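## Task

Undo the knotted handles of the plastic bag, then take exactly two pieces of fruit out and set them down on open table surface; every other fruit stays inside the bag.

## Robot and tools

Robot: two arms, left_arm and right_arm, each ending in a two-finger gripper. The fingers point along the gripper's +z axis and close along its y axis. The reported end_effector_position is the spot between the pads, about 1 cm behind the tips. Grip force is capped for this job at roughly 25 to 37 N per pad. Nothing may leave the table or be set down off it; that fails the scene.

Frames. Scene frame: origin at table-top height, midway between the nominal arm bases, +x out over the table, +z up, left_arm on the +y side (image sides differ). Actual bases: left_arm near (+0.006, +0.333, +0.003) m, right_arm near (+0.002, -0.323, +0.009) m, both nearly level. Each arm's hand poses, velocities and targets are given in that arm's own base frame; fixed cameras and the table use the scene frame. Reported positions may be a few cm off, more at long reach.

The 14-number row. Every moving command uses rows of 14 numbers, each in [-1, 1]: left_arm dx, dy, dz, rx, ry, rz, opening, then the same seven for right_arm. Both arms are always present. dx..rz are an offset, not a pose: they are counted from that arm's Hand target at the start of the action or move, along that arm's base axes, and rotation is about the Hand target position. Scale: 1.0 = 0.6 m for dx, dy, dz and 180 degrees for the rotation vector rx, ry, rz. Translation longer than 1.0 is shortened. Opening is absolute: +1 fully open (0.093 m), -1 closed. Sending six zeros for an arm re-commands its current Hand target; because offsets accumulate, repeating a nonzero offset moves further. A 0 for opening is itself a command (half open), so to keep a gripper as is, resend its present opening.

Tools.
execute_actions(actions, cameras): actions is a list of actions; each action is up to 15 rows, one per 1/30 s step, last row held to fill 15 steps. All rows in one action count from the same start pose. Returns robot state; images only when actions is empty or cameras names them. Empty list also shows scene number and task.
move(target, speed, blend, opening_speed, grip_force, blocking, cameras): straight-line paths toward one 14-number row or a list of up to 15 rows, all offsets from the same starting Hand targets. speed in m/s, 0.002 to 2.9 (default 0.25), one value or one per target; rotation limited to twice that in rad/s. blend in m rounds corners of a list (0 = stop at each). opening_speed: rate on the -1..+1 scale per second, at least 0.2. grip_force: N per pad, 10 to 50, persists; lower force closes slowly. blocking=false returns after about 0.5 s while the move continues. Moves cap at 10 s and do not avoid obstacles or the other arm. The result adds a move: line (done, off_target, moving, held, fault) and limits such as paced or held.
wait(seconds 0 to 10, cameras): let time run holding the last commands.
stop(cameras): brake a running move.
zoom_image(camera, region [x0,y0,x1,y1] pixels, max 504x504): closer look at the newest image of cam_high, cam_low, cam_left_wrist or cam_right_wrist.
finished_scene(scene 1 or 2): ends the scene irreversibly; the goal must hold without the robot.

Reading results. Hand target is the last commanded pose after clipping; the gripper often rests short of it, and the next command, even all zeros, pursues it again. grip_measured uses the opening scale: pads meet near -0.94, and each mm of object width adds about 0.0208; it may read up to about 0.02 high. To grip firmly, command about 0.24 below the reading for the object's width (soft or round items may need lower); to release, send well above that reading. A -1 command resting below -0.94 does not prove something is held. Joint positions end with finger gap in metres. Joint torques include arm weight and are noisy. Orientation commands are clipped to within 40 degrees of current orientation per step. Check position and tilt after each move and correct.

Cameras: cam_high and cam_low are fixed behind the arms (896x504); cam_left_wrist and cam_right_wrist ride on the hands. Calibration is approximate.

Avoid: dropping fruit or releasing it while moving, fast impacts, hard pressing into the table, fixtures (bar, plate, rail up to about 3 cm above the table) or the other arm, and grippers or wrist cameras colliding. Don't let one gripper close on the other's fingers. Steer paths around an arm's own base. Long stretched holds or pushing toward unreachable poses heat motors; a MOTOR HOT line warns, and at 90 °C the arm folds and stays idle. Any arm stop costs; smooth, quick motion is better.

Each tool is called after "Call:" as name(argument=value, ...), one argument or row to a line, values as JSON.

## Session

Call:
execute_actions(
  actions=[],
)

Scene clock: 0.00 s.
left_arm: end_effector_position=(+0.3868, -0.0039, +0.0857) grip_measured=+1.000 end_effector_quat_wxyz=(+0.587, -0.009, +0.808, +0.048) | right_arm: end_effector_position=(+0.3867, -0.0265, +0.0821) grip_measured=+1.000 end_effector_quat_wxyz=(+0.551, +0.024, +0.834, -0.024)
Joint positions: left_arm=[-0.082 1.607 0.328 0.964 -0.166 0.017 0.093] | right_arm=[-0.065 1.538 0.38 0.754 0.007 -0.012 0.093]
Joint velocities: within noise
Joint torques (N m): no reading
Heat: left arm: 25 °C; right arm: 26 °C.
Hand target: left_arm +0.3875, -0.0054, +0.0867; +0.588, -0.007, +0.808, +0.046 | right_arm +0.3887, -0.0247, +0.0860; +0.555, +0.022, +0.831, -0.022
Tool commands: left_gripper/opening=+1.0 right_gripper/opening=+1.0
camera_calibration:
cam_left_wrist: T_world_to_cam=[[0.0686596, -0.996827, -0.0402746, -0.0281183], [-0.666273, -0.0157698, -0.745541, 0.360973], [0.74254, 0.0780224, -0.665242, -0.144882], [0, 0, 0, 1]] pos_world=[0.350018, -0.0110326, 0.171606]
cam_right_wrist: T_world_to_cam=[[-0.0865711, -0.99537, 0.0417695, -0.000657367], [-0.751188, 0.037679, -0.659012, 0.385118], [0.654387, -0.0884282, -0.750971, -0.104223], [0, 0, 0, 1]] pos_world=[0.357441, -0.0243814, 0.175557]

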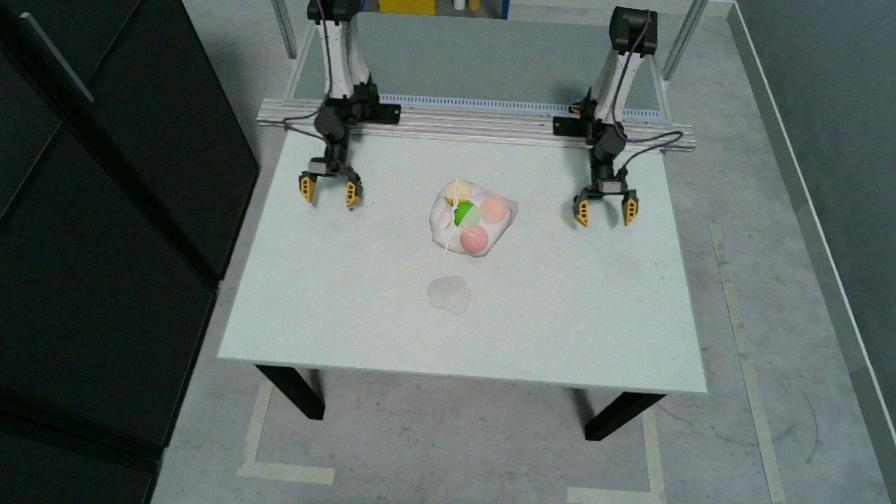

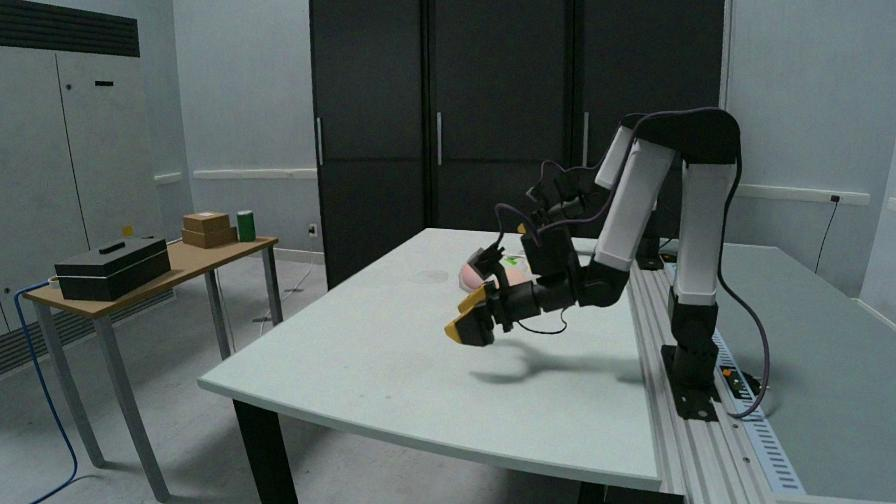

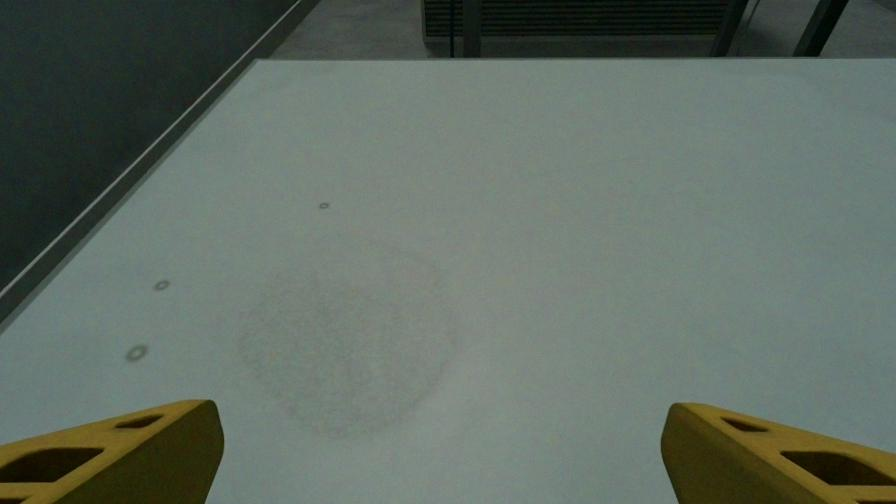

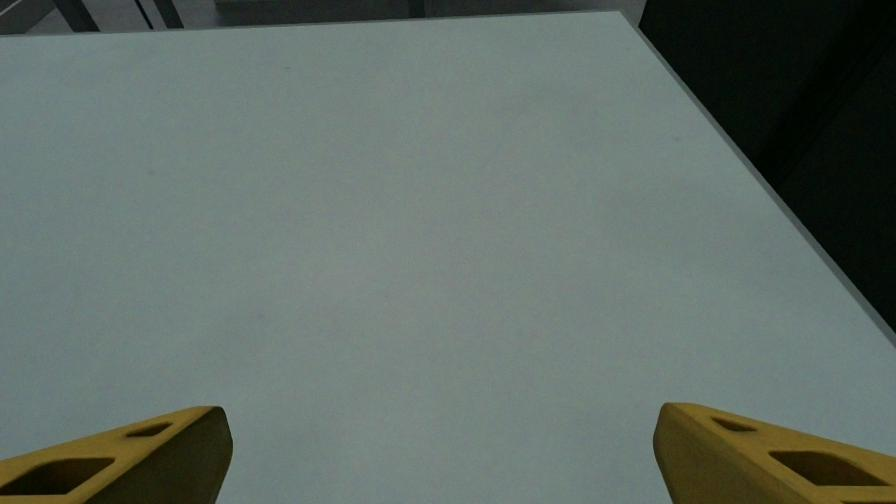

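Call:
zoom_image(
  camera="cam_high",
  region=[400, 160, 550, 270],
)

Scaled by 3.360 from the camera's 896x504 image, which has a finer 1280x720 frame.

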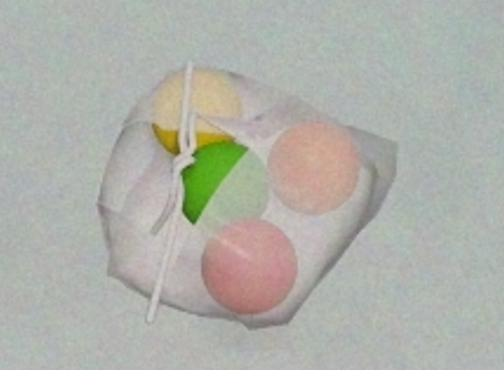

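Call:
move(
  target=[-0.1,0,0.2,0,0.4,0,-0.4,-0.1,0.4,0.27,0,0.37,0,-0.4],
  speed=0.3,
  cameras=["cam_right_wrist","cam_high"],
)

Scene clock: 4.37 s.
left_arm: end_effector_position=(+0.3273, -0.0043, +0.2040) grip_measured=-0.398 end_effector_quat_wxyz=(+0.037, +0.026, +0.998, +0.049) | right_arm: end_effector_position=(+0.3287, +0.2108, +0.2494) grip_measured=-0.399 end_effector_quat_wxyz=(+0.134, -0.001, +0.990, +0.042)
Joint positions: left_arm=[-0.065 1.754 1.803 -1.549 -0.1 -0.009 0.026] | right_arm=[0.606 1.891 2.14 -1.55 0.082 0.593 0.026]
Joint torques (N m): left_arm=[0.64 -7.05 7.82 0.39 0.12 0] | right_arm=[0.05 -5.94 8.03 0.74 0.06 0.14]
Heat: left arm: 26 °C; right arm: 27 °C.
Hand target: left_arm +0.3274, -0.0054, +0.2066; +0.000, +0.022, +0.999, +0.042 | right_arm +0.3286, +0.2153, +0.2480; +0.008, +0.006, +0.999, -0.031
Off the commanded pose: left_arm 0.003 m, 4 deg | right_arm 0.005 m, 17 deg.
joint sent to its limit (left arm) — joint 4 (wrist pitch), lower limit. The joint targets are off in orientation, not in position.
joint sent to its limit (right arm) — joint 4 (wrist pitch), lower limit. The joint targets are off in orientation, not in position.
move: off_target (left_arm, right_arm)
camera_calibration:
cam_right_wrist: T_world_to_cam=[[0.0223238, -0.998453, -0.0509296, 0.211485], [-0.98365, -0.0310414, 0.177393, 0.325191], [-0.1787, 0.0461368, -0.982821, 0.383636], [0, 0, 0, 1]] pos_world=[0.383709, 0.203553, 0.33013]
Images, in order (width x height): cam_high 896x504, cam_right_wrist 896x504.

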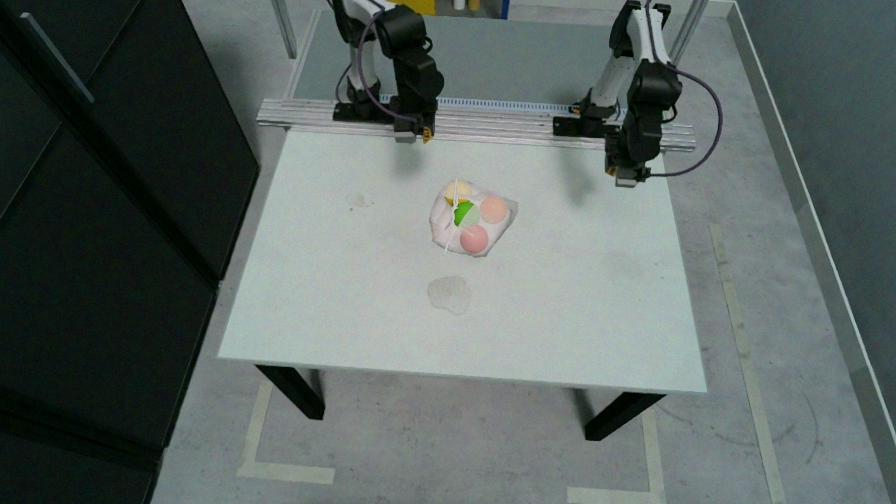

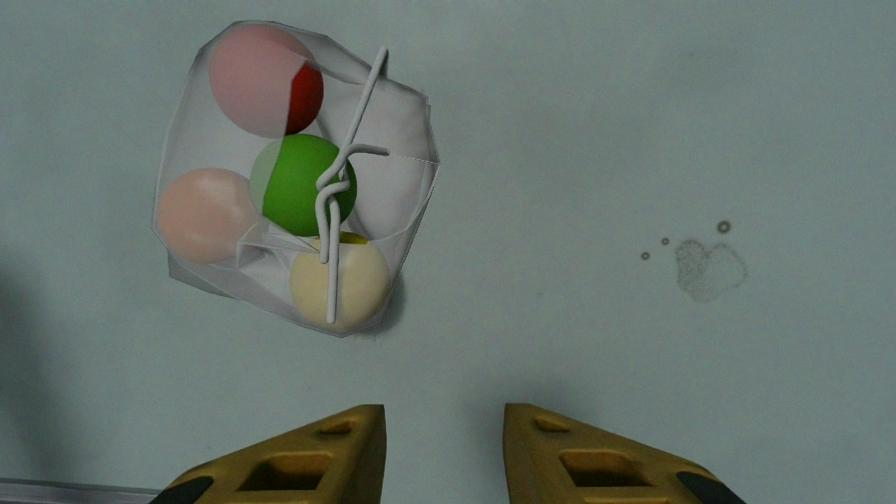

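Call:
zoom_image(
  camera="cam_right_wrist",
  region=[220, 30, 450, 340],
)

Scaled by 1.626 from the camera's 896x504 image, which has a finer 1280x720 frame.

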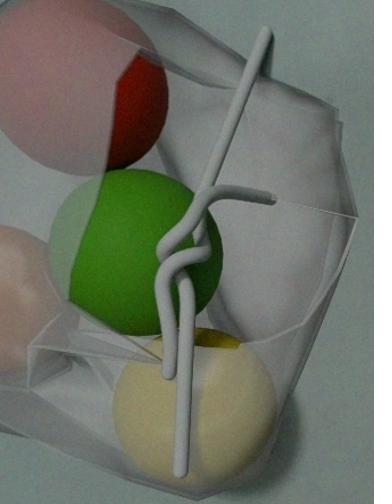

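Call:
move(
  target=[0.02,-0.33,0.03,0,0,0,-0.4,0,-0.2,0,0,0,0,-0.4],
  speed=0.3,
  cameras=["cam_left_wrist","cam_right_wrist"],
)

Scene clock: 7.90 s.
left_arm: end_effector_position=(+0.3383, -0.1998, +0.2242) grip_measured=-0.398 end_effector_quat_wxyz=(+0.105, +0.032, +0.994, -0.009) | right_arm: end_effector_position=(+0.3360, +0.0964, +0.2421) grip_measured=-0.399 end_effector_quat_wxyz=(+0.110, +0.009, +0.994, +0.003)
Joint positions: left_arm=[-0.573 1.944 2.12 -1.557 -0.093 -0.5 0.026] | right_arm=[0.309 1.76 1.953 -1.552 0.062 0.321 0.026]
Joint torques (N m): left_arm=[0.18 -8.05 7.99 0.73 0.06 -0.1] | right_arm=[0.16 -8.77 5.08 0.66 0.19 -0.05]
Heat: left arm: 27 °C; right arm: 27 °C.
Hand target: left_arm +0.3394, -0.2034, +0.2246; +0.001, +0.022, +0.999, +0.042 | right_arm +0.3287, +0.0953, +0.2479; +0.007, +0.006, +0.999, -0.031
Off the commanded pose: left_arm 0.004 m, 13 deg | right_arm 0.009 m, 12 deg.
joint sent to its limit (left arm) — joint 4 (wrist pitch), lower limit. The joint targets are off in orientation, not in position.
joint sent to its limit (right arm) — joint 4 (wrist pitch), lower limit. The joint targets are off in orientation, not in position.
move: off_target (left_arm, right_arm)
camera_calibration:
cam_left_wrist: T_world_to_cam=[[-0.04294, -0.998742, 0.0258989, -0.191868], [-0.97771, 0.0473401, 0.204554, 0.333707], [-0.205523, -0.016538, -0.978513, 0.370595], [0, 0, 0, 1]] pos_world=[0.394195, -0.201295, 0.29934]
cam_right_wrist: T_world_to_cam=[[-0.0059605, -0.999712, 0.0232431, 0.0883011], [-0.974125, 0.0110563, 0.225737, 0.311087], [-0.225929, -0.0212962, -0.973911, 0.403322], [0, 0, 0, 1]] pos_world=[0.394687, 0.0934254, 0.320523]
Images, in order (width x height): cam_left_wrist 896x504, cam_right_wrist 896x504.

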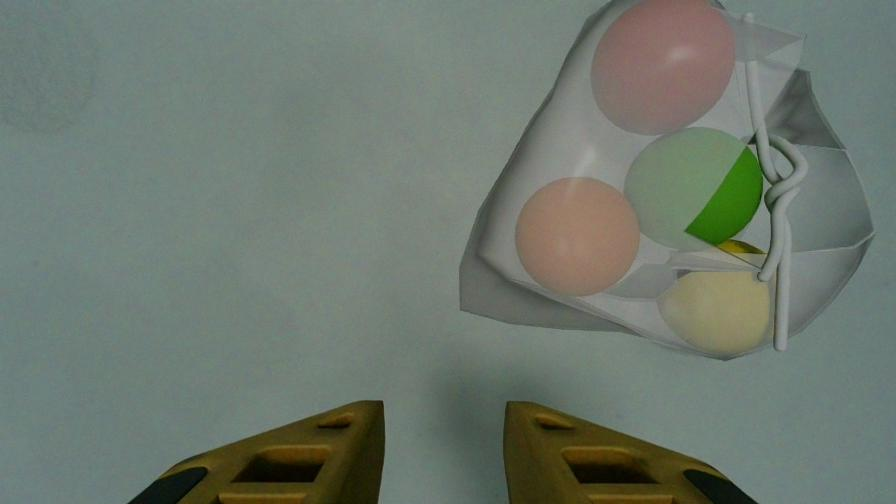

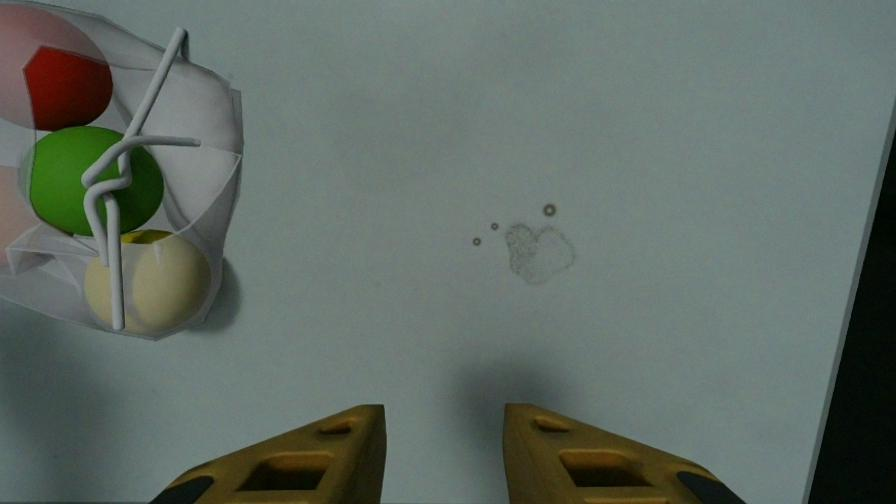

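Call:
move(
  target=[-0.012,-0.27,-0.175,0,0,0,-0.6,0,-0.1,0,0,0,0,-0.4],
  speed=0.2,
  cameras=["cam_left_wrist","cam_right_wrist"],
)

Scene clock: 11.43 s.
left_arm: end_effector_position=(+0.3343, -0.3594, +0.1206) grip_measured=-0.598 end_effector_quat_wxyz=(+0.064, +0.027, +0.998, -0.013) | right_arm: end_effector_position=(+0.3365, +0.0364, +0.2414) grip_measured=-0.399 end_effector_quat_wxyz=(+0.105, +0.008, +0.994, -0.016)
Joint positions: left_arm=[-0.847 2.471 2.57 -1.562 -0.075 -0.789 0.016] | right_arm=[0.139 1.721 1.906 -1.552 0.062 0.147 0.026]
Joint torques (N m): left_arm=[-0.34 -12.01 7.97 0.59 0.08 -0.12] | right_arm=[-0.13 -8.77 5.15 0.64 0.17 -0.01]
Heat: left arm: 27 °C; right arm: 27 °C.
Hand target: left_arm +0.3322, -0.3654, +0.1197; +0.000, +0.022, +0.999, +0.041 | right_arm +0.3287, +0.0352, +0.2479; +0.008, +0.006, +0.999, -0.031
Off the commanded pose: left_arm 0.006 m, 10 deg | right_arm 0.010 m, 11 deg.
joint sent to its limit (left arm) — joint 4 (wrist pitch), lower limit. The joint targets are off in orientation, not in position.
joint sent to its limit (right arm) — joint 4 (wrist pitch), lower limit. The joint targets are off in orientation, not in position.
move: off_target (left_arm, right_arm)
camera_calibration:
cam_left_wrist: T_world_to_cam=[[-0.0320844, -0.998817, 0.0365289, -0.353727], [-0.957487, 0.0411988, 0.285518, 0.339839], [-0.286685, -0.0258153, -0.957677, 0.287093], [0, 0, 0, 1]] pos_world=[0.396347, -0.359899, 0.190833]
cam_right_wrist: T_world_to_cam=[[-0.0064206, -0.998032, 0.0623766, 0.019097], [-0.971543, 0.0209958, 0.235932, 0.308674], [-0.236777, -0.0590867, -0.969766, 0.40546], [0, 0, 0, 1]] pos_world=[0.396017, 0.0365358, 0.319184]
Images, in order (width x height): cam_left_wrist 896x504, cam_right_wrist 896x504.

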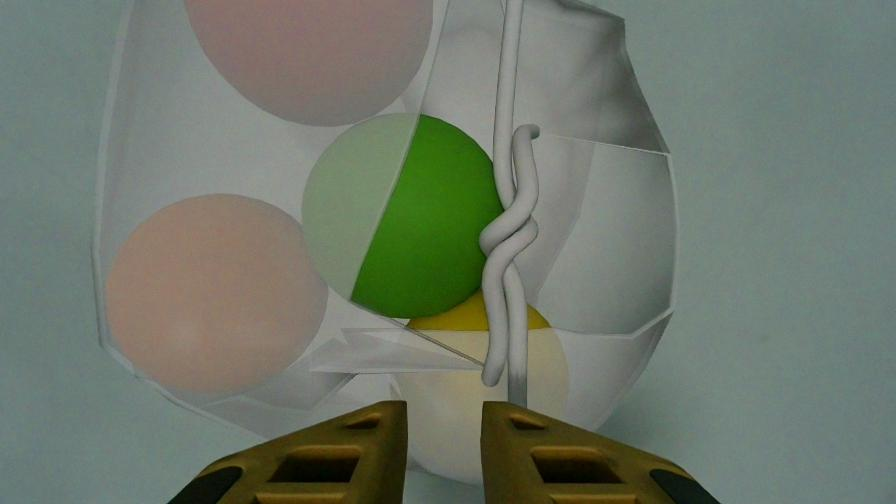

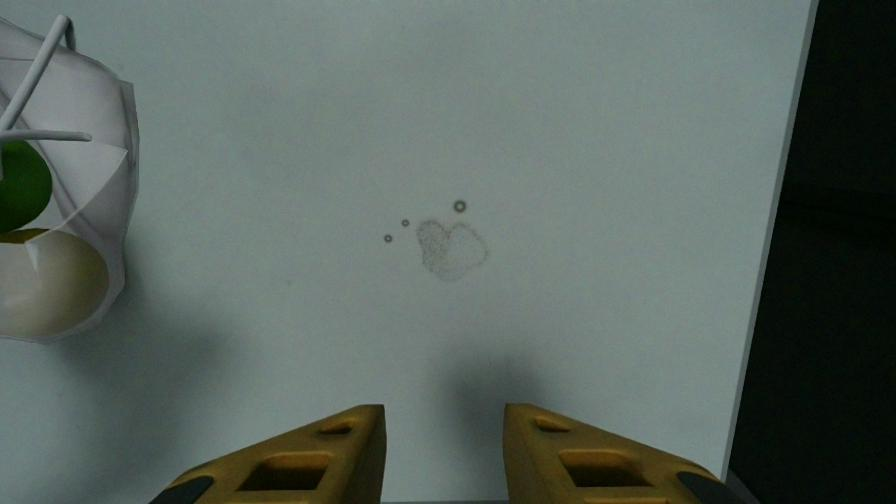

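Call:
move(
  target=[0.002,-0.012,-0.08,0,0,0,-0.45,0,0,0,0,0,0,-0.4],
  speed=0.1,
  cameras=["cam_left_wrist"],
)

Call:
move(
  target=[0,0,0,0,0,0,-1,0,0,0,0,0,0,-0.4],
  cameras=["cam_left_wrist"],
)

Scene clock: 13.70 s.
left_arm: end_effector_position=(+0.3380, -0.3640, +0.0757) grip_measured=-0.452 end_effector_quat_wxyz=(+0.038, +0.022, +0.999, +0.013) | right_arm: end_effector_position=(+0.3365, +0.0364, +0.2414) grip_measured=-0.399 end_effector_quat_wxyz=(+0.105, +0.007, +0.994, -0.016)
Joint positions: left_arm=[-0.847 2.592 2.616 -1.562 -0.074 -0.801 0.024] | right_arm=[0.139 1.721 1.906 -1.552 0.062 0.147 0.026]
Joint torques (N m): left_arm=[-0.84 -11.99 8.28 0.44 0.1 -0.09] | right_arm=[-0.16 -8.73 5.12 0.67 0.17 -0.03]
Heat: left arm: 28 °C; right arm: 27 °C.
Hand target: left_arm +0.3334, -0.3726, +0.0717; +0.000, +0.022, +0.999, +0.041 | right_arm +0.3287, +0.0352, +0.2479; +0.008, +0.006, +0.999, -0.031
Off the commanded pose: left_arm 0.011 m, 5 deg | right_arm 0.010 m, 11 deg.
joint sent to its limit (left arm) — joint 4 (wrist pitch), lower limit. The joint targets are off in orientation, not in position.
joint sent to its limit (right arm) — joint 4 (wrist pitch), lower limit. The joint targets are off in orientation, not in position.
move: off_target (left_arm, right_arm)
camera_calibration:
cam_left_wrist: T_world_to_cam=[[-0.019142, -0.999706, -0.0148547, -0.357418], [-0.942423, 0.0130798, 0.334166, 0.337425], [-0.333874, 0.020396, -0.942397, 0.276638], [0, 0, 0, 1]] pos_world=[0.403518, -0.367368, 0.142638]
Images, in order (width x height): cam_left_wrist 896x504.

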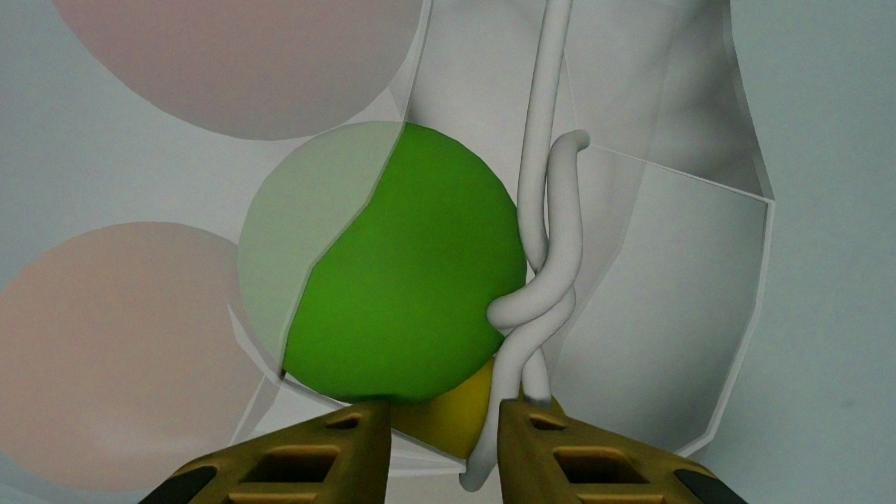

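Scene clock: 14.20 s.
left_arm: end_effector_position=(+0.3380, -0.3640, +0.0757) grip_measured=-0.973 end_effector_quat_wxyz=(+0.038, +0.022, +0.999, +0.013) | right_arm: end_effector_position=(+0.3365, +0.0364, +0.2414) grip_measured=-0.399 end_effector_quat_wxyz=(+0.105, +0.007, +0.994, -0.016)
Joint positions: left_arm=[-0.847 2.592 2.616 -1.562 -0.074 -0.802 0] | right_arm=[0.139 1.721 1.906 -1.552 0.062 0.147 0.026]
Joint torques (N m): left_arm=[-0.81 -11.97 8.24 0.46 0.08 -0.11] | right_arm=[-0.18 -8.76 5.11 0.64 0.17 -0.03]
Heat: left arm: 28 °C; right arm: 27 °C.
Hand target: left_arm +0.3334, -0.3726, +0.0717; +0.001, +0.022, +0.999, +0.041 | right_arm +0.3287, +0.0352, +0.2479; +0.008, +0.006, +0.999, -0.031
Off the commanded pose: left_arm 0.011 m, 5 deg | right_arm 0.010 m, 11 deg.
joint sent to its limit (left arm) — joint 4 (wrist pitch), lower limit. The joint targets are off in orientation, not in position.
joint sent to its limit (right arm) — joint 4 (wrist pitch), lower limit. The joint targets are off in orientation, not in position.
move: off_target (left_arm, right_arm)
camera_calibration:
cam_left_wrist: T_world_to_cam=[[-0.0187923, -0.999714, -0.0147679, -0.357574], [-0.94243, 0.0127793, 0.334158, 0.337319], [-0.333874, 0.0201973, -0.942401, 0.276566], [0, 0, 0, 1]] pos_world=[0.403518, -0.367368, 0.142638]
Images, in order (width x height): cam_left_wrist 896x504.

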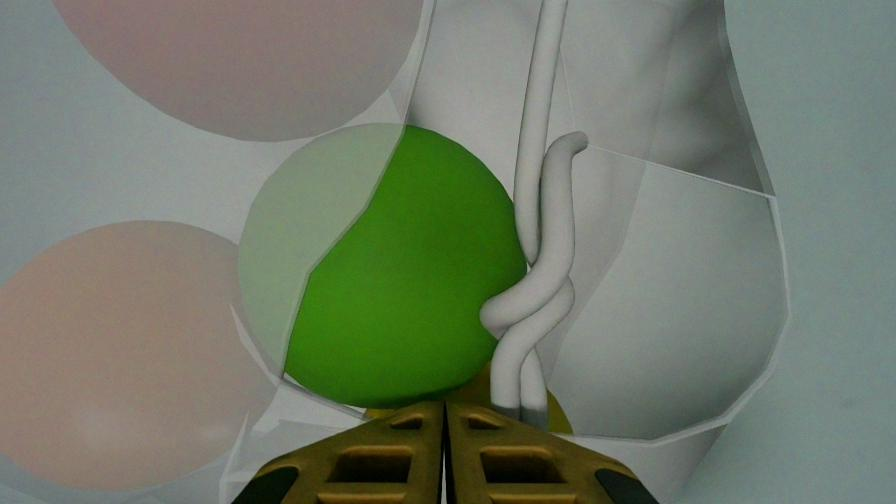

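Call:
move(
  target=[
    [0,0,0.05,0,0,0,-0.45,0,0,0,0,0,0,-0.4],
    [0,-0.017,0.05,0,0,0,-0.45,0,0,0,0,0,0,-0.4],
    [0,-0.017,-0.005,0,0,0,-0.45,0,0,0,0,0,0,-0.4],
  ],
  speed=0.12,
  cameras=["cam_left_wrist"],
)

Call:
zoom_image(
  camera="cam_left_wrist",
  region=[270, 100, 720, 504],
)

Scene clock: 20.17 s.
left_arm: end_effector_position=(+0.3381, -0.3745, +0.0724) grip_measured=-0.452 end_effector_quat_wxyz=(+0.044, +0.023, +0.999, +0.005) | right_arm: end_effector_position=(+0.3365, +0.0364, +0.2414) grip_measured=-0.399 end_effector_quat_wxyz=(+0.105, +0.007, +0.994, -0.016)
Joint positions: left_arm=[-0.861 2.626 2.669 -1.562 -0.073 -0.813 0.024] | right_arm=[0.139 1.721 1.906 -1.552 0.062 0.147 0.026]
Joint torques (N m): left_arm=[-0.85 -12.1 8.21 0.48 0.09 -0.1] | right_arm=[-0.1 -8.81 5.08 0.61 0.16 0]
Heat: left arm: 31 °C; right arm: 27 °C.
Hand target: left_arm +0.3333, -0.3829, +0.0687; +0.000, +0.022, +0.999, +0.041 | right_arm +0.3287, +0.0352, +0.2479; +0.008, +0.006, +0.999, -0.031
Off the commanded pose: left_arm 0.010 m, 6 deg | right_arm 0.010 m, 11 deg.
joint sent to its limit (left arm) — joint 4 (wrist pitch), lower limit. The joint targets are off in orientation, not in position.
joint sent to its limit (right arm) — joint 4 (wrist pitch), lower limit. The joint targets are off in orientation, not in position.
move: off_target (left_arm, right_arm)
camera_calibration:
cam_left_wrist: T_world_to_cam=[[-0.0206331, -0.999787, -0.0000029272, -0.368485], [-0.946146, 0.0195251, 0.323151, 0.343236], [-0.323082, 0.00667037, -0.946347, 0.265182], [0, 0, 0, 1]] pos_world=[0.402824, -0.376877, 0.140036]
Images, in order (width x height): cam_left_wrist 896x504.

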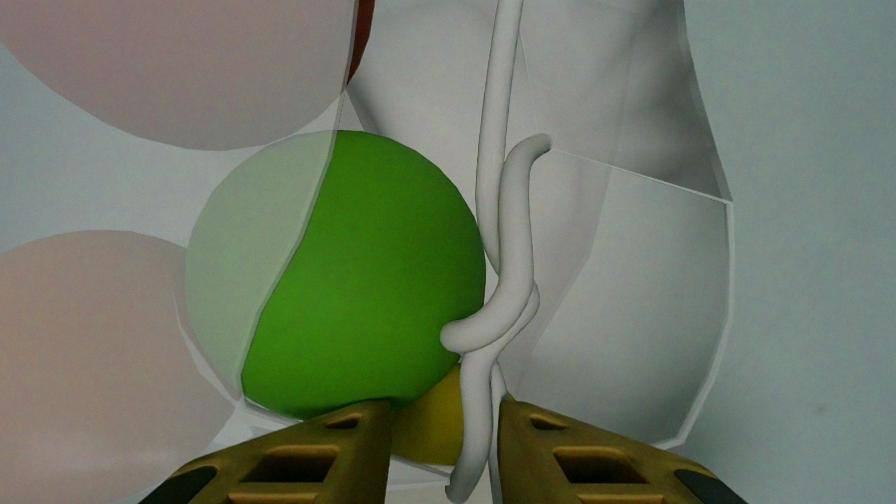

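Scaled by 1.120 from the camera's 896x504 image, which has a finer 1280x720 frame.

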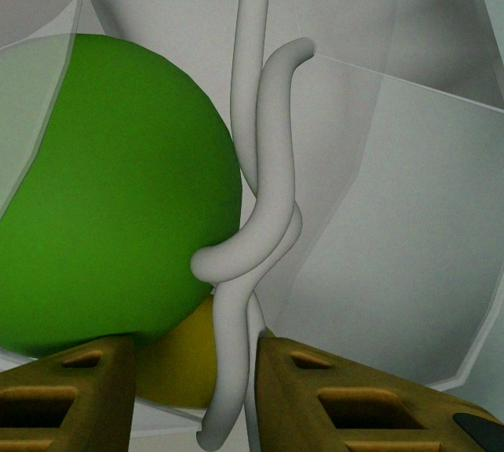

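Call:
move(
  target=[
    [0,0,0.013,0,0,0,-0.45,0,0,0,0,0,0,-0.4],
    [0,-0.004,0.013,0,0,0,-1,0,0,0,0,0,0,-0.4],
  ],
  speed=0.1,
  cameras=["cam_left_wrist"],
)

Call:
zoom_image(
  camera="cam_left_wrist",
  region=[270, 100, 720, 504],
)

Scene clock: 23.73 s.
left_arm: end_effector_position=(+0.3393, -0.3758, +0.0751) grip_measured=-0.973 end_effector_quat_wxyz=(+0.048, +0.022, +0.999, +0.001) | right_arm: end_effector_position=(+0.3365, +0.0364, +0.2414) grip_measured=-0.399 end_effector_quat_wxyz=(+0.105, +0.007, +0.994, -0.016)
Joint positions: left_arm=[-0.861 2.626 2.68 -1.562 -0.073 -0.815 0] | right_arm=[0.139 1.721 1.906 -1.552 0.062 0.147 0.026]
Joint torques (N m): left_arm=[-1.11 -13.19 8.08 0.51 0.06 -0.1] | right_arm=[-0.13 -8.73 5.11 0.62 0.18 -0.03]
Heat: left arm: 33 °C; right arm: 27 °C.
Hand target: left_arm +0.3333, -0.3853, +0.0765; +0.000, +0.022, +0.999, +0.042 | right_arm +0.3287, +0.0352, +0.2479; +0.008, +0.006, +0.999, -0.031
Off the commanded pose: left_arm 0.011 m, 7 deg | right_arm 0.010 m, 11 deg.
joint sent to its limit (left arm) — joint 4 (wrist pitch), lower limit. The joint targets are off in orientation, not in position.
joint sent to its limit (right arm) — joint 4 (wrist pitch), lower limit. The joint targets are off in orientation, not in position.
move: off_target (left_arm, right_arm); target 2's new opening was sent with left_arm's hand 0.011 m and 7 deg from that target
camera_calibration:
cam_left_wrist: T_world_to_cam=[[-0.0187918, -0.999791, 0.00809631, -0.371079], [-0.948416, 0.0203881, 0.316371, 0.345095], [-0.31647, -0.00173349, -0.948601, 0.262923], [0, 0, 0, 1]] pos_world=[0.403528, -0.377582, 0.143235]
Images, in order (width x height): cam_left_wrist 896x504.

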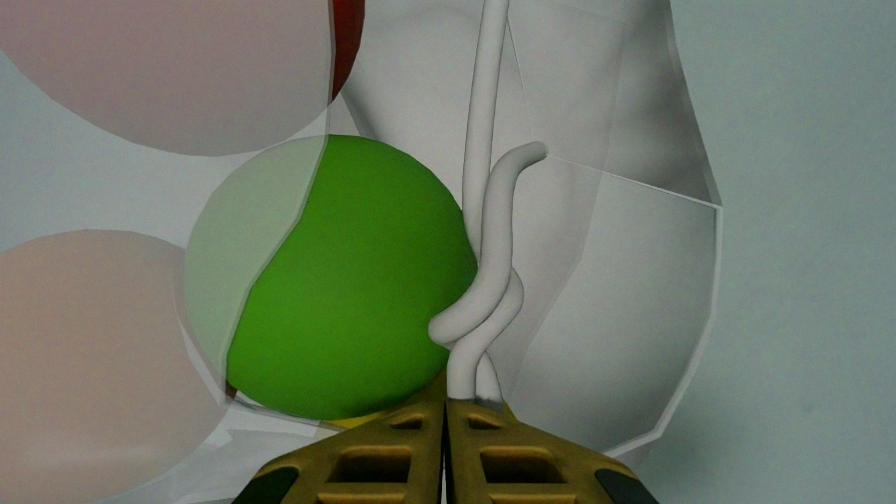

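Scaled by 1.120 from the camera's 896x504 image, which has a finer 1280x720 frame.

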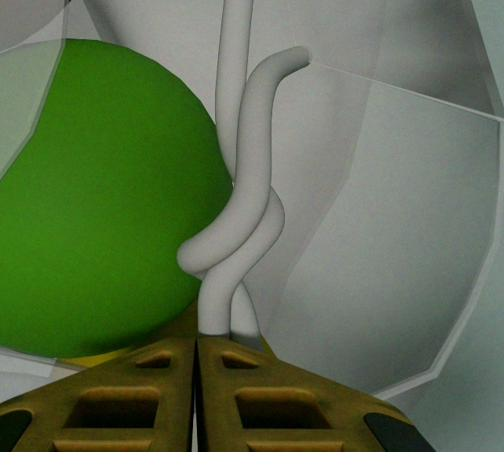

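Call:
move(
  target=[
    [0,0,0.015,0,0,0,-0.6,0,0,0,0,0,0,-0.4],
    [0,-0.004,0.015,0,0,0,-0.6,0,0,0,0,0,0,-0.4],
    [0,-0.004,-0.012,0,0,0,-0.6,0,0,0,0,0,0,-0.4],
    [0,-0.004,-0.012,0,0,0,-1,0,0,0,0,0,0,-0.4],
  ],
  speed=0.1,
  cameras=["cam_left_wrist"],
)

Call:
zoom_image(
  camera="cam_left_wrist",
  region=[270, 100, 720, 504],
)

Scene clock: 27.90 s.
left_arm: end_effector_position=(+0.3390, -0.3793, +0.0755) grip_measured=-0.973 end_effector_quat_wxyz=(+0.051, +0.022, +0.998, -0.002) | right_arm: end_effector_position=(+0.3365, +0.0364, +0.2414) grip_measured=-0.399 end_effector_quat_wxyz=(+0.105, +0.007, +0.994, -0.016)
Joint positions: left_arm=[-0.866 2.634 2.696 -1.562 -0.073 -0.818 0] | right_arm=[0.139 1.721 1.906 -1.552 0.062 0.147 0.026]
Joint torques (N m): left_arm=[-0.91 -11.97 8.05 0.51 0.07 -0.09] | right_arm=[-0.14 -8.81 5.12 0.63 0.17 -0.02]
Heat: left arm: 35 °C; right arm: 28 °C.
Hand target: left_arm +0.3333, -0.3877, +0.0694; +0.001, +0.022, +0.999, +0.041 | right_arm +0.3287, +0.0352, +0.2479; +0.008, +0.006, +0.999, -0.031
Off the commanded pose: left_arm 0.012 m, 8 deg | right_arm 0.010 m, 11 deg.
joint sent to its limit (left arm) — joint 4 (wrist pitch), lower limit. The joint targets are off in orientation, not in position.
joint sent to its limit (right arm) — joint 4 (wrist pitch), lower limit. The joint targets are off in orientation, not in position.
move: off_target (left_arm, right_arm); target 4's new opening was sent with left_arm's hand 0.012 m and 8 deg from that target
camera_calibration:
cam_left_wrist: T_world_to_cam=[[-0.0203967, -0.999683, 0.0147279, -0.37457], [-0.95008, 0.0239677, 0.311086, 0.347041], [-0.31134, -0.00764753, -0.950268, 0.259377], [0, 0, 0, 1]] pos_world=[0.402831, -0.380785, 0.144035]
Images, in order (width x height): cam_left_wrist 896x504.

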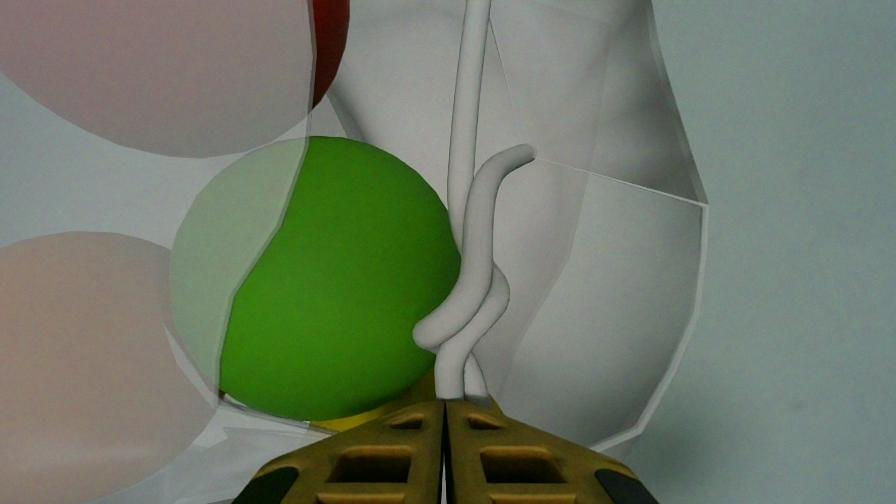

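Scaled by 1.120 from the camera's 896x504 image, which has a finer 1280x720 frame.

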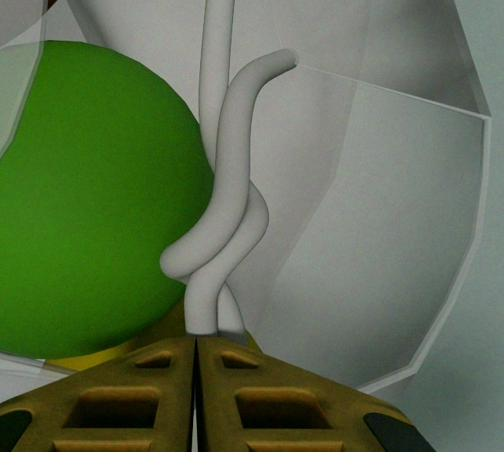

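Call:
move(
  target=[
    [0,0,0.025,0,0,0,-0.6,0,0,0,0,0,0,-0.4],
    [0,-0.001,-0.017,0,0,0,-0.6,0,0,0,0,0,0,-0.4],
    [0,-0.001,-0.017,0,0,0,-1,0,0,0,0,0,0,-0.4],
  ],
  speed=0.1,
  cameras=["cam_left_wrist"],
)

Call:
zoom_image(
  camera="cam_left_wrist",
  region=[270, 100, 720, 504],
)

Scene clock: 31.23 s.
left_arm: end_effector_position=(+0.3386, -0.3810, +0.0660) grip_measured=-0.941 end_effector_quat_wxyz=(+0.045, +0.023, +0.999, +0.002) | right_arm: end_effector_position=(+0.3365, +0.0364, +0.2414) grip_measured=-0.399 end_effector_quat_wxyz=(+0.105, +0.007, +0.994, -0.016)
Joint positions: left_arm=[-0.868 2.66 2.708 -1.562 -0.071 -0.82 0] | right_arm=[0.139 1.721 1.906 -1.552 0.062 0.147 0.026]
Joint torques (N m): left_arm=[-0.85 -12.03 7.88 0.49 0.06 -0.11] | right_arm=[-0.09 -8.76 5.14 0.64 0.17 -0.01]
Heat: left arm: 36 °C; right arm: 28 °C.
Hand target: left_arm +0.3333, -0.3882, +0.0590; +0.000, +0.022, +0.999, +0.042 | right_arm +0.3287, +0.0352, +0.2479; +0.008, +0.006, +0.999, -0.031
Off the commanded pose: left_arm 0.011 m, 7 deg | right_arm 0.010 m, 11 deg.
joint sent to its limit (left arm) — joint 4 (wrist pitch), lower limit. The joint targets are off in orientation, not in position.
joint sent to its limit (right arm) — joint 4 (wrist pitch), lower limit. The joint targets are off in orientation, not in position.
move: off_target (left_arm, right_arm); target 3's new opening was sent with left_arm's hand 0.011 m and 7 deg from that target
camera_calibration:
cam_left_wrist: T_world_to_cam=[[-0.0204138, -0.999771, 0.00643493, -0.375525], [-0.946798, 0.021399, 0.321116, 0.346897], [-0.32118, 0.000462602, -0.947018, 0.256397], [0, 0, 0, 1]] pos_world=[0.403125, -0.382981, 0.133835]
Images, in order (width x height): cam_left_wrist 896x504.

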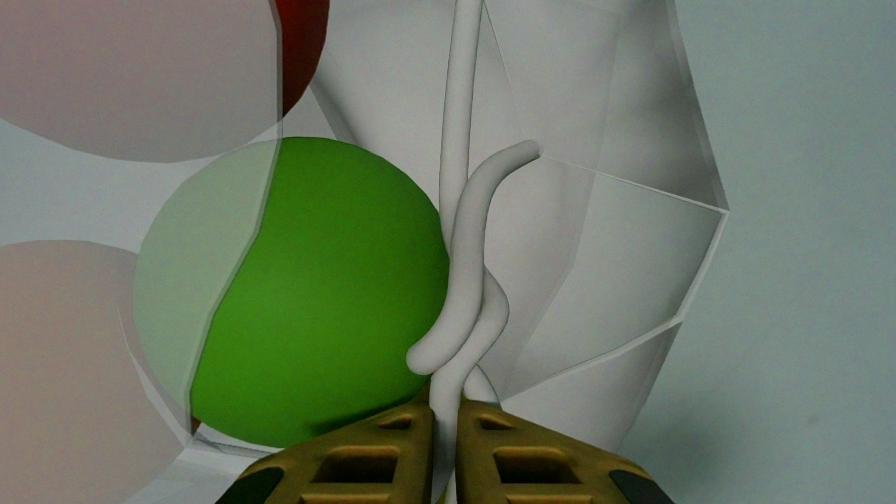

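Scaled by 1.120 from the camera's 896x504 image, which has a finer 1280x720 frame.

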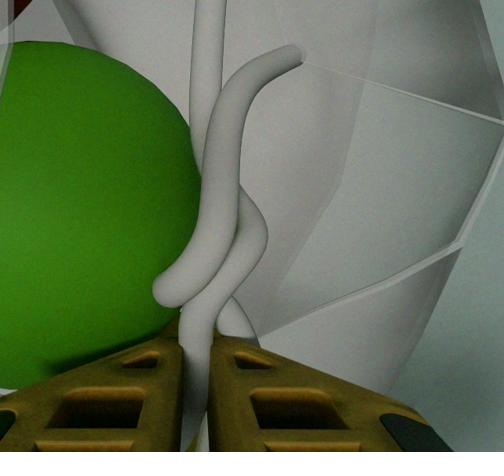

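Call:
move(
  target=[
    [-0.06,0.02,0.03,0,0,0,-1,0,0,0,0,0,0,-0.4],
    [-0.12,0.05,0.04,0,0,0,-1,0,0,0,0,0,0,-0.4],
  ],
  speed=0.08,
  cameras=["cam_left_wrist","cam_low"],
)

Call:
zoom_image(
  camera="cam_left_wrist",
  region=[270, 100, 720, 504],
)

Scene clock: 34.03 s.
left_arm: end_effector_position=(+0.2658, -0.3516, +0.0728) grip_measured=-0.941 end_effector_quat_wxyz=(-0.006, +0.023, +0.998, +0.062) | right_arm: end_effector_position=(+0.3365, +0.0364, +0.2414) grip_measured=-0.399 end_effector_quat_wxyz=(+0.105, +0.007, +0.994, -0.016)
Joint positions: left_arm=[-0.948 2.403 2.251 -1.526 -0.064 -0.906 0] | right_arm=[0.139 1.721 1.906 -1.552 0.062 0.147 0.026]
Joint torques (N m): left_arm=[-0.69 -15.45 4.4 0.4 0.08 -0.11] | right_arm=[-0.13 -8.81 5.14 0.63 0.17 -0.03]
Heat: left arm: 38 °C; right arm: 28 °C.
Hand target: left_arm +0.2613, -0.3583, +0.0831; +0.001, +0.022, +0.999, +0.041 | right_arm +0.3287, +0.0352, +0.2479; +0.008, +0.006, +0.999, -0.031
Off the commanded pose: left_arm 0.013 m, 2 deg | right_arm 0.010 m, 11 deg.
joint sent to its limit (right arm) — joint 4 (wrist pitch), lower limit. The joint targets are off in orientation, not in position.
move: off_target (left_arm, right_arm)
camera_calibration:
cam_left_wrist: T_world_to_cam=[[-0.0206833, -0.993315, -0.113568, -0.336521], [-0.909765, -0.0284074, 0.414151, 0.241111], [-0.414608, 0.111887, -0.903095, 0.300222], [0, 0, 0, 1]] pos_world=[0.336869, -0.361013, 0.133054]
Images, in order (width x height): cam_low 896x504, cam_left_wrist 896x504.

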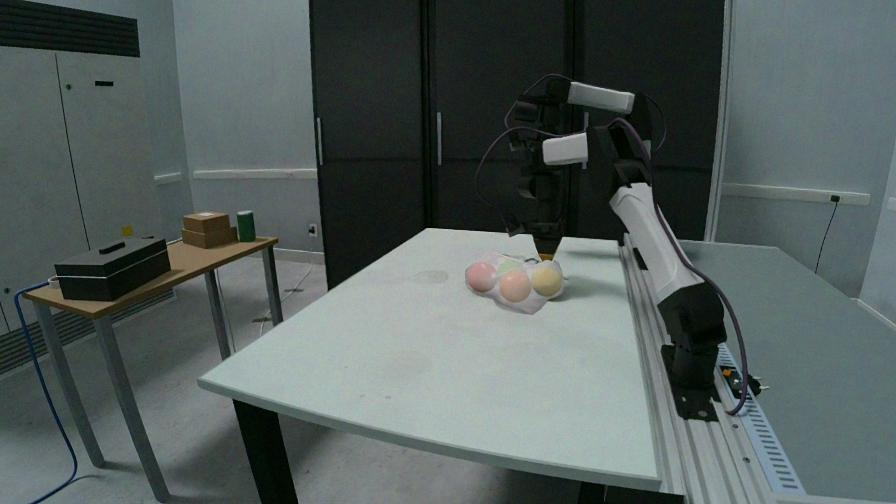

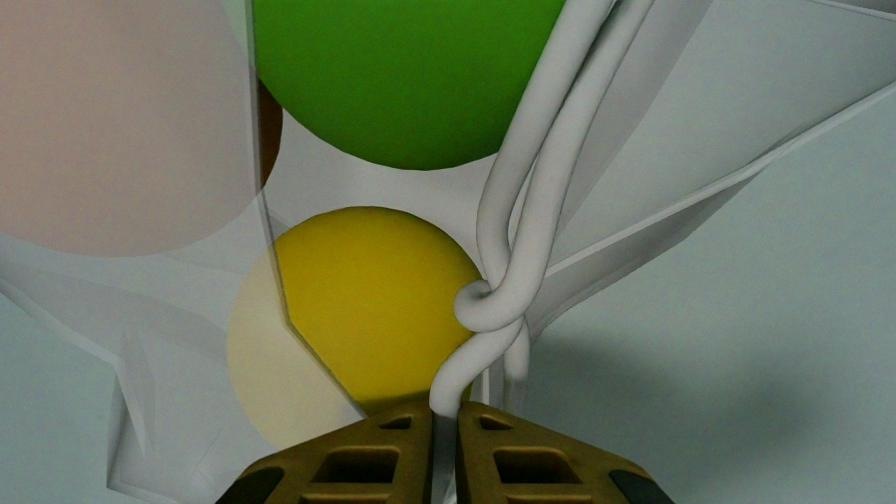

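Scaled by 1.120 from the camera's 896x504 image, which has a finer 1280x720 frame.

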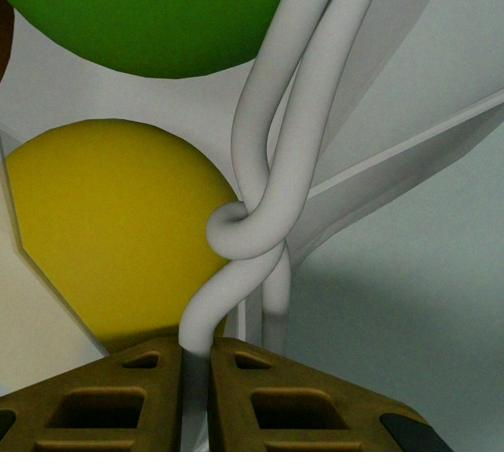

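Call:
move(
  target=[
    [-0.15,0.03,0.0,0,0,0,-1,0,0,0,0,0,0,-0.4],
  ],
  speed=0.08,
  cameras=["cam_left_wrist","cam_high"],
)

Call:
zoom_image(
  camera="cam_left_wrist",
  region=[270, 100, 720, 504],
)

Scene clock: 36.47 s.
left_arm: end_effector_position=(+0.1761, -0.3357, +0.0767) grip_measured=-0.941 end_effector_quat_wxyz=(-0.001, +0.024, +0.998, +0.061) | right_arm: end_effector_position=(+0.3365, +0.0364, +0.2414) grip_measured=-0.399 end_effector_quat_wxyz=(+0.105, +0.007, +0.994, -0.016)
Joint positions: left_arm=[-1.112 2.104 1.771 -1.347 -0.055 -1.067 0] | right_arm=[0.139 1.721 1.906 -1.552 0.062 0.147 0.026]
Joint torques (N m): left_arm=[-0.49 -12.94 4.4 0.42 0.11 -0.1] | right_arm=[-0.12 -8.75 5.19 0.63 0.16 -0.04]
Heat: left arm: 39 °C; right arm: 28 °C.
Hand target: left_arm +0.1713, -0.3402, +0.0830; +0.000, +0.022, +0.999, +0.041 | right_arm +0.3287, +0.0352, +0.2479; +0.008, +0.006, +0.999, -0.031
Off the commanded pose: left_arm 0.009 m, 2 deg | right_arm 0.010 m, 11 deg.
joint sent to its limit (right arm) — joint 4 (wrist pitch), lower limit. The joint targets are off in orientation, not in position.
move: off_target (right_arm)
camera_calibration:
cam_left_wrist: T_world_to_cam=[[-0.0227376, -0.993499, -0.111547, -0.322087], [-0.914164, -0.0245056, 0.404602, 0.161081], [-0.404705, 0.111172, -0.907664, 0.263264], [0, 0, 0, 1]] pos_world=[0.246475, -0.345314, 0.137854]
Images, in order (width x height): cam_high 896x504, cam_left_wrist 896x504.

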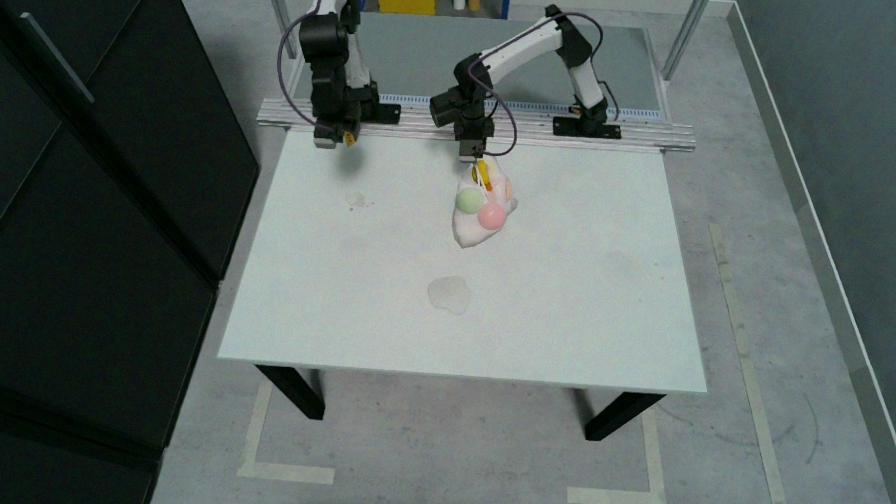

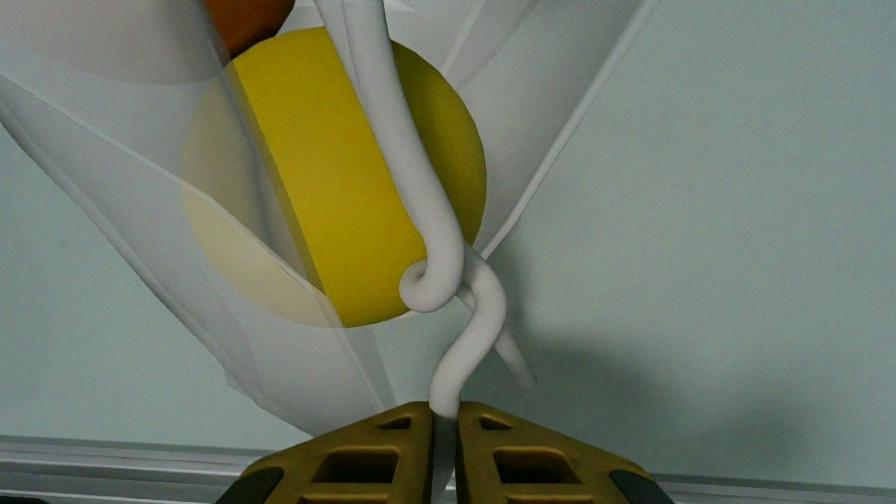

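Scaled by 1.120 from the camera's 896x504 image, which has a finer 1280x720 frame.

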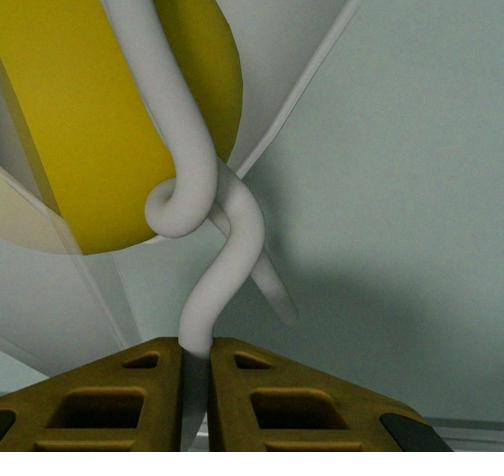

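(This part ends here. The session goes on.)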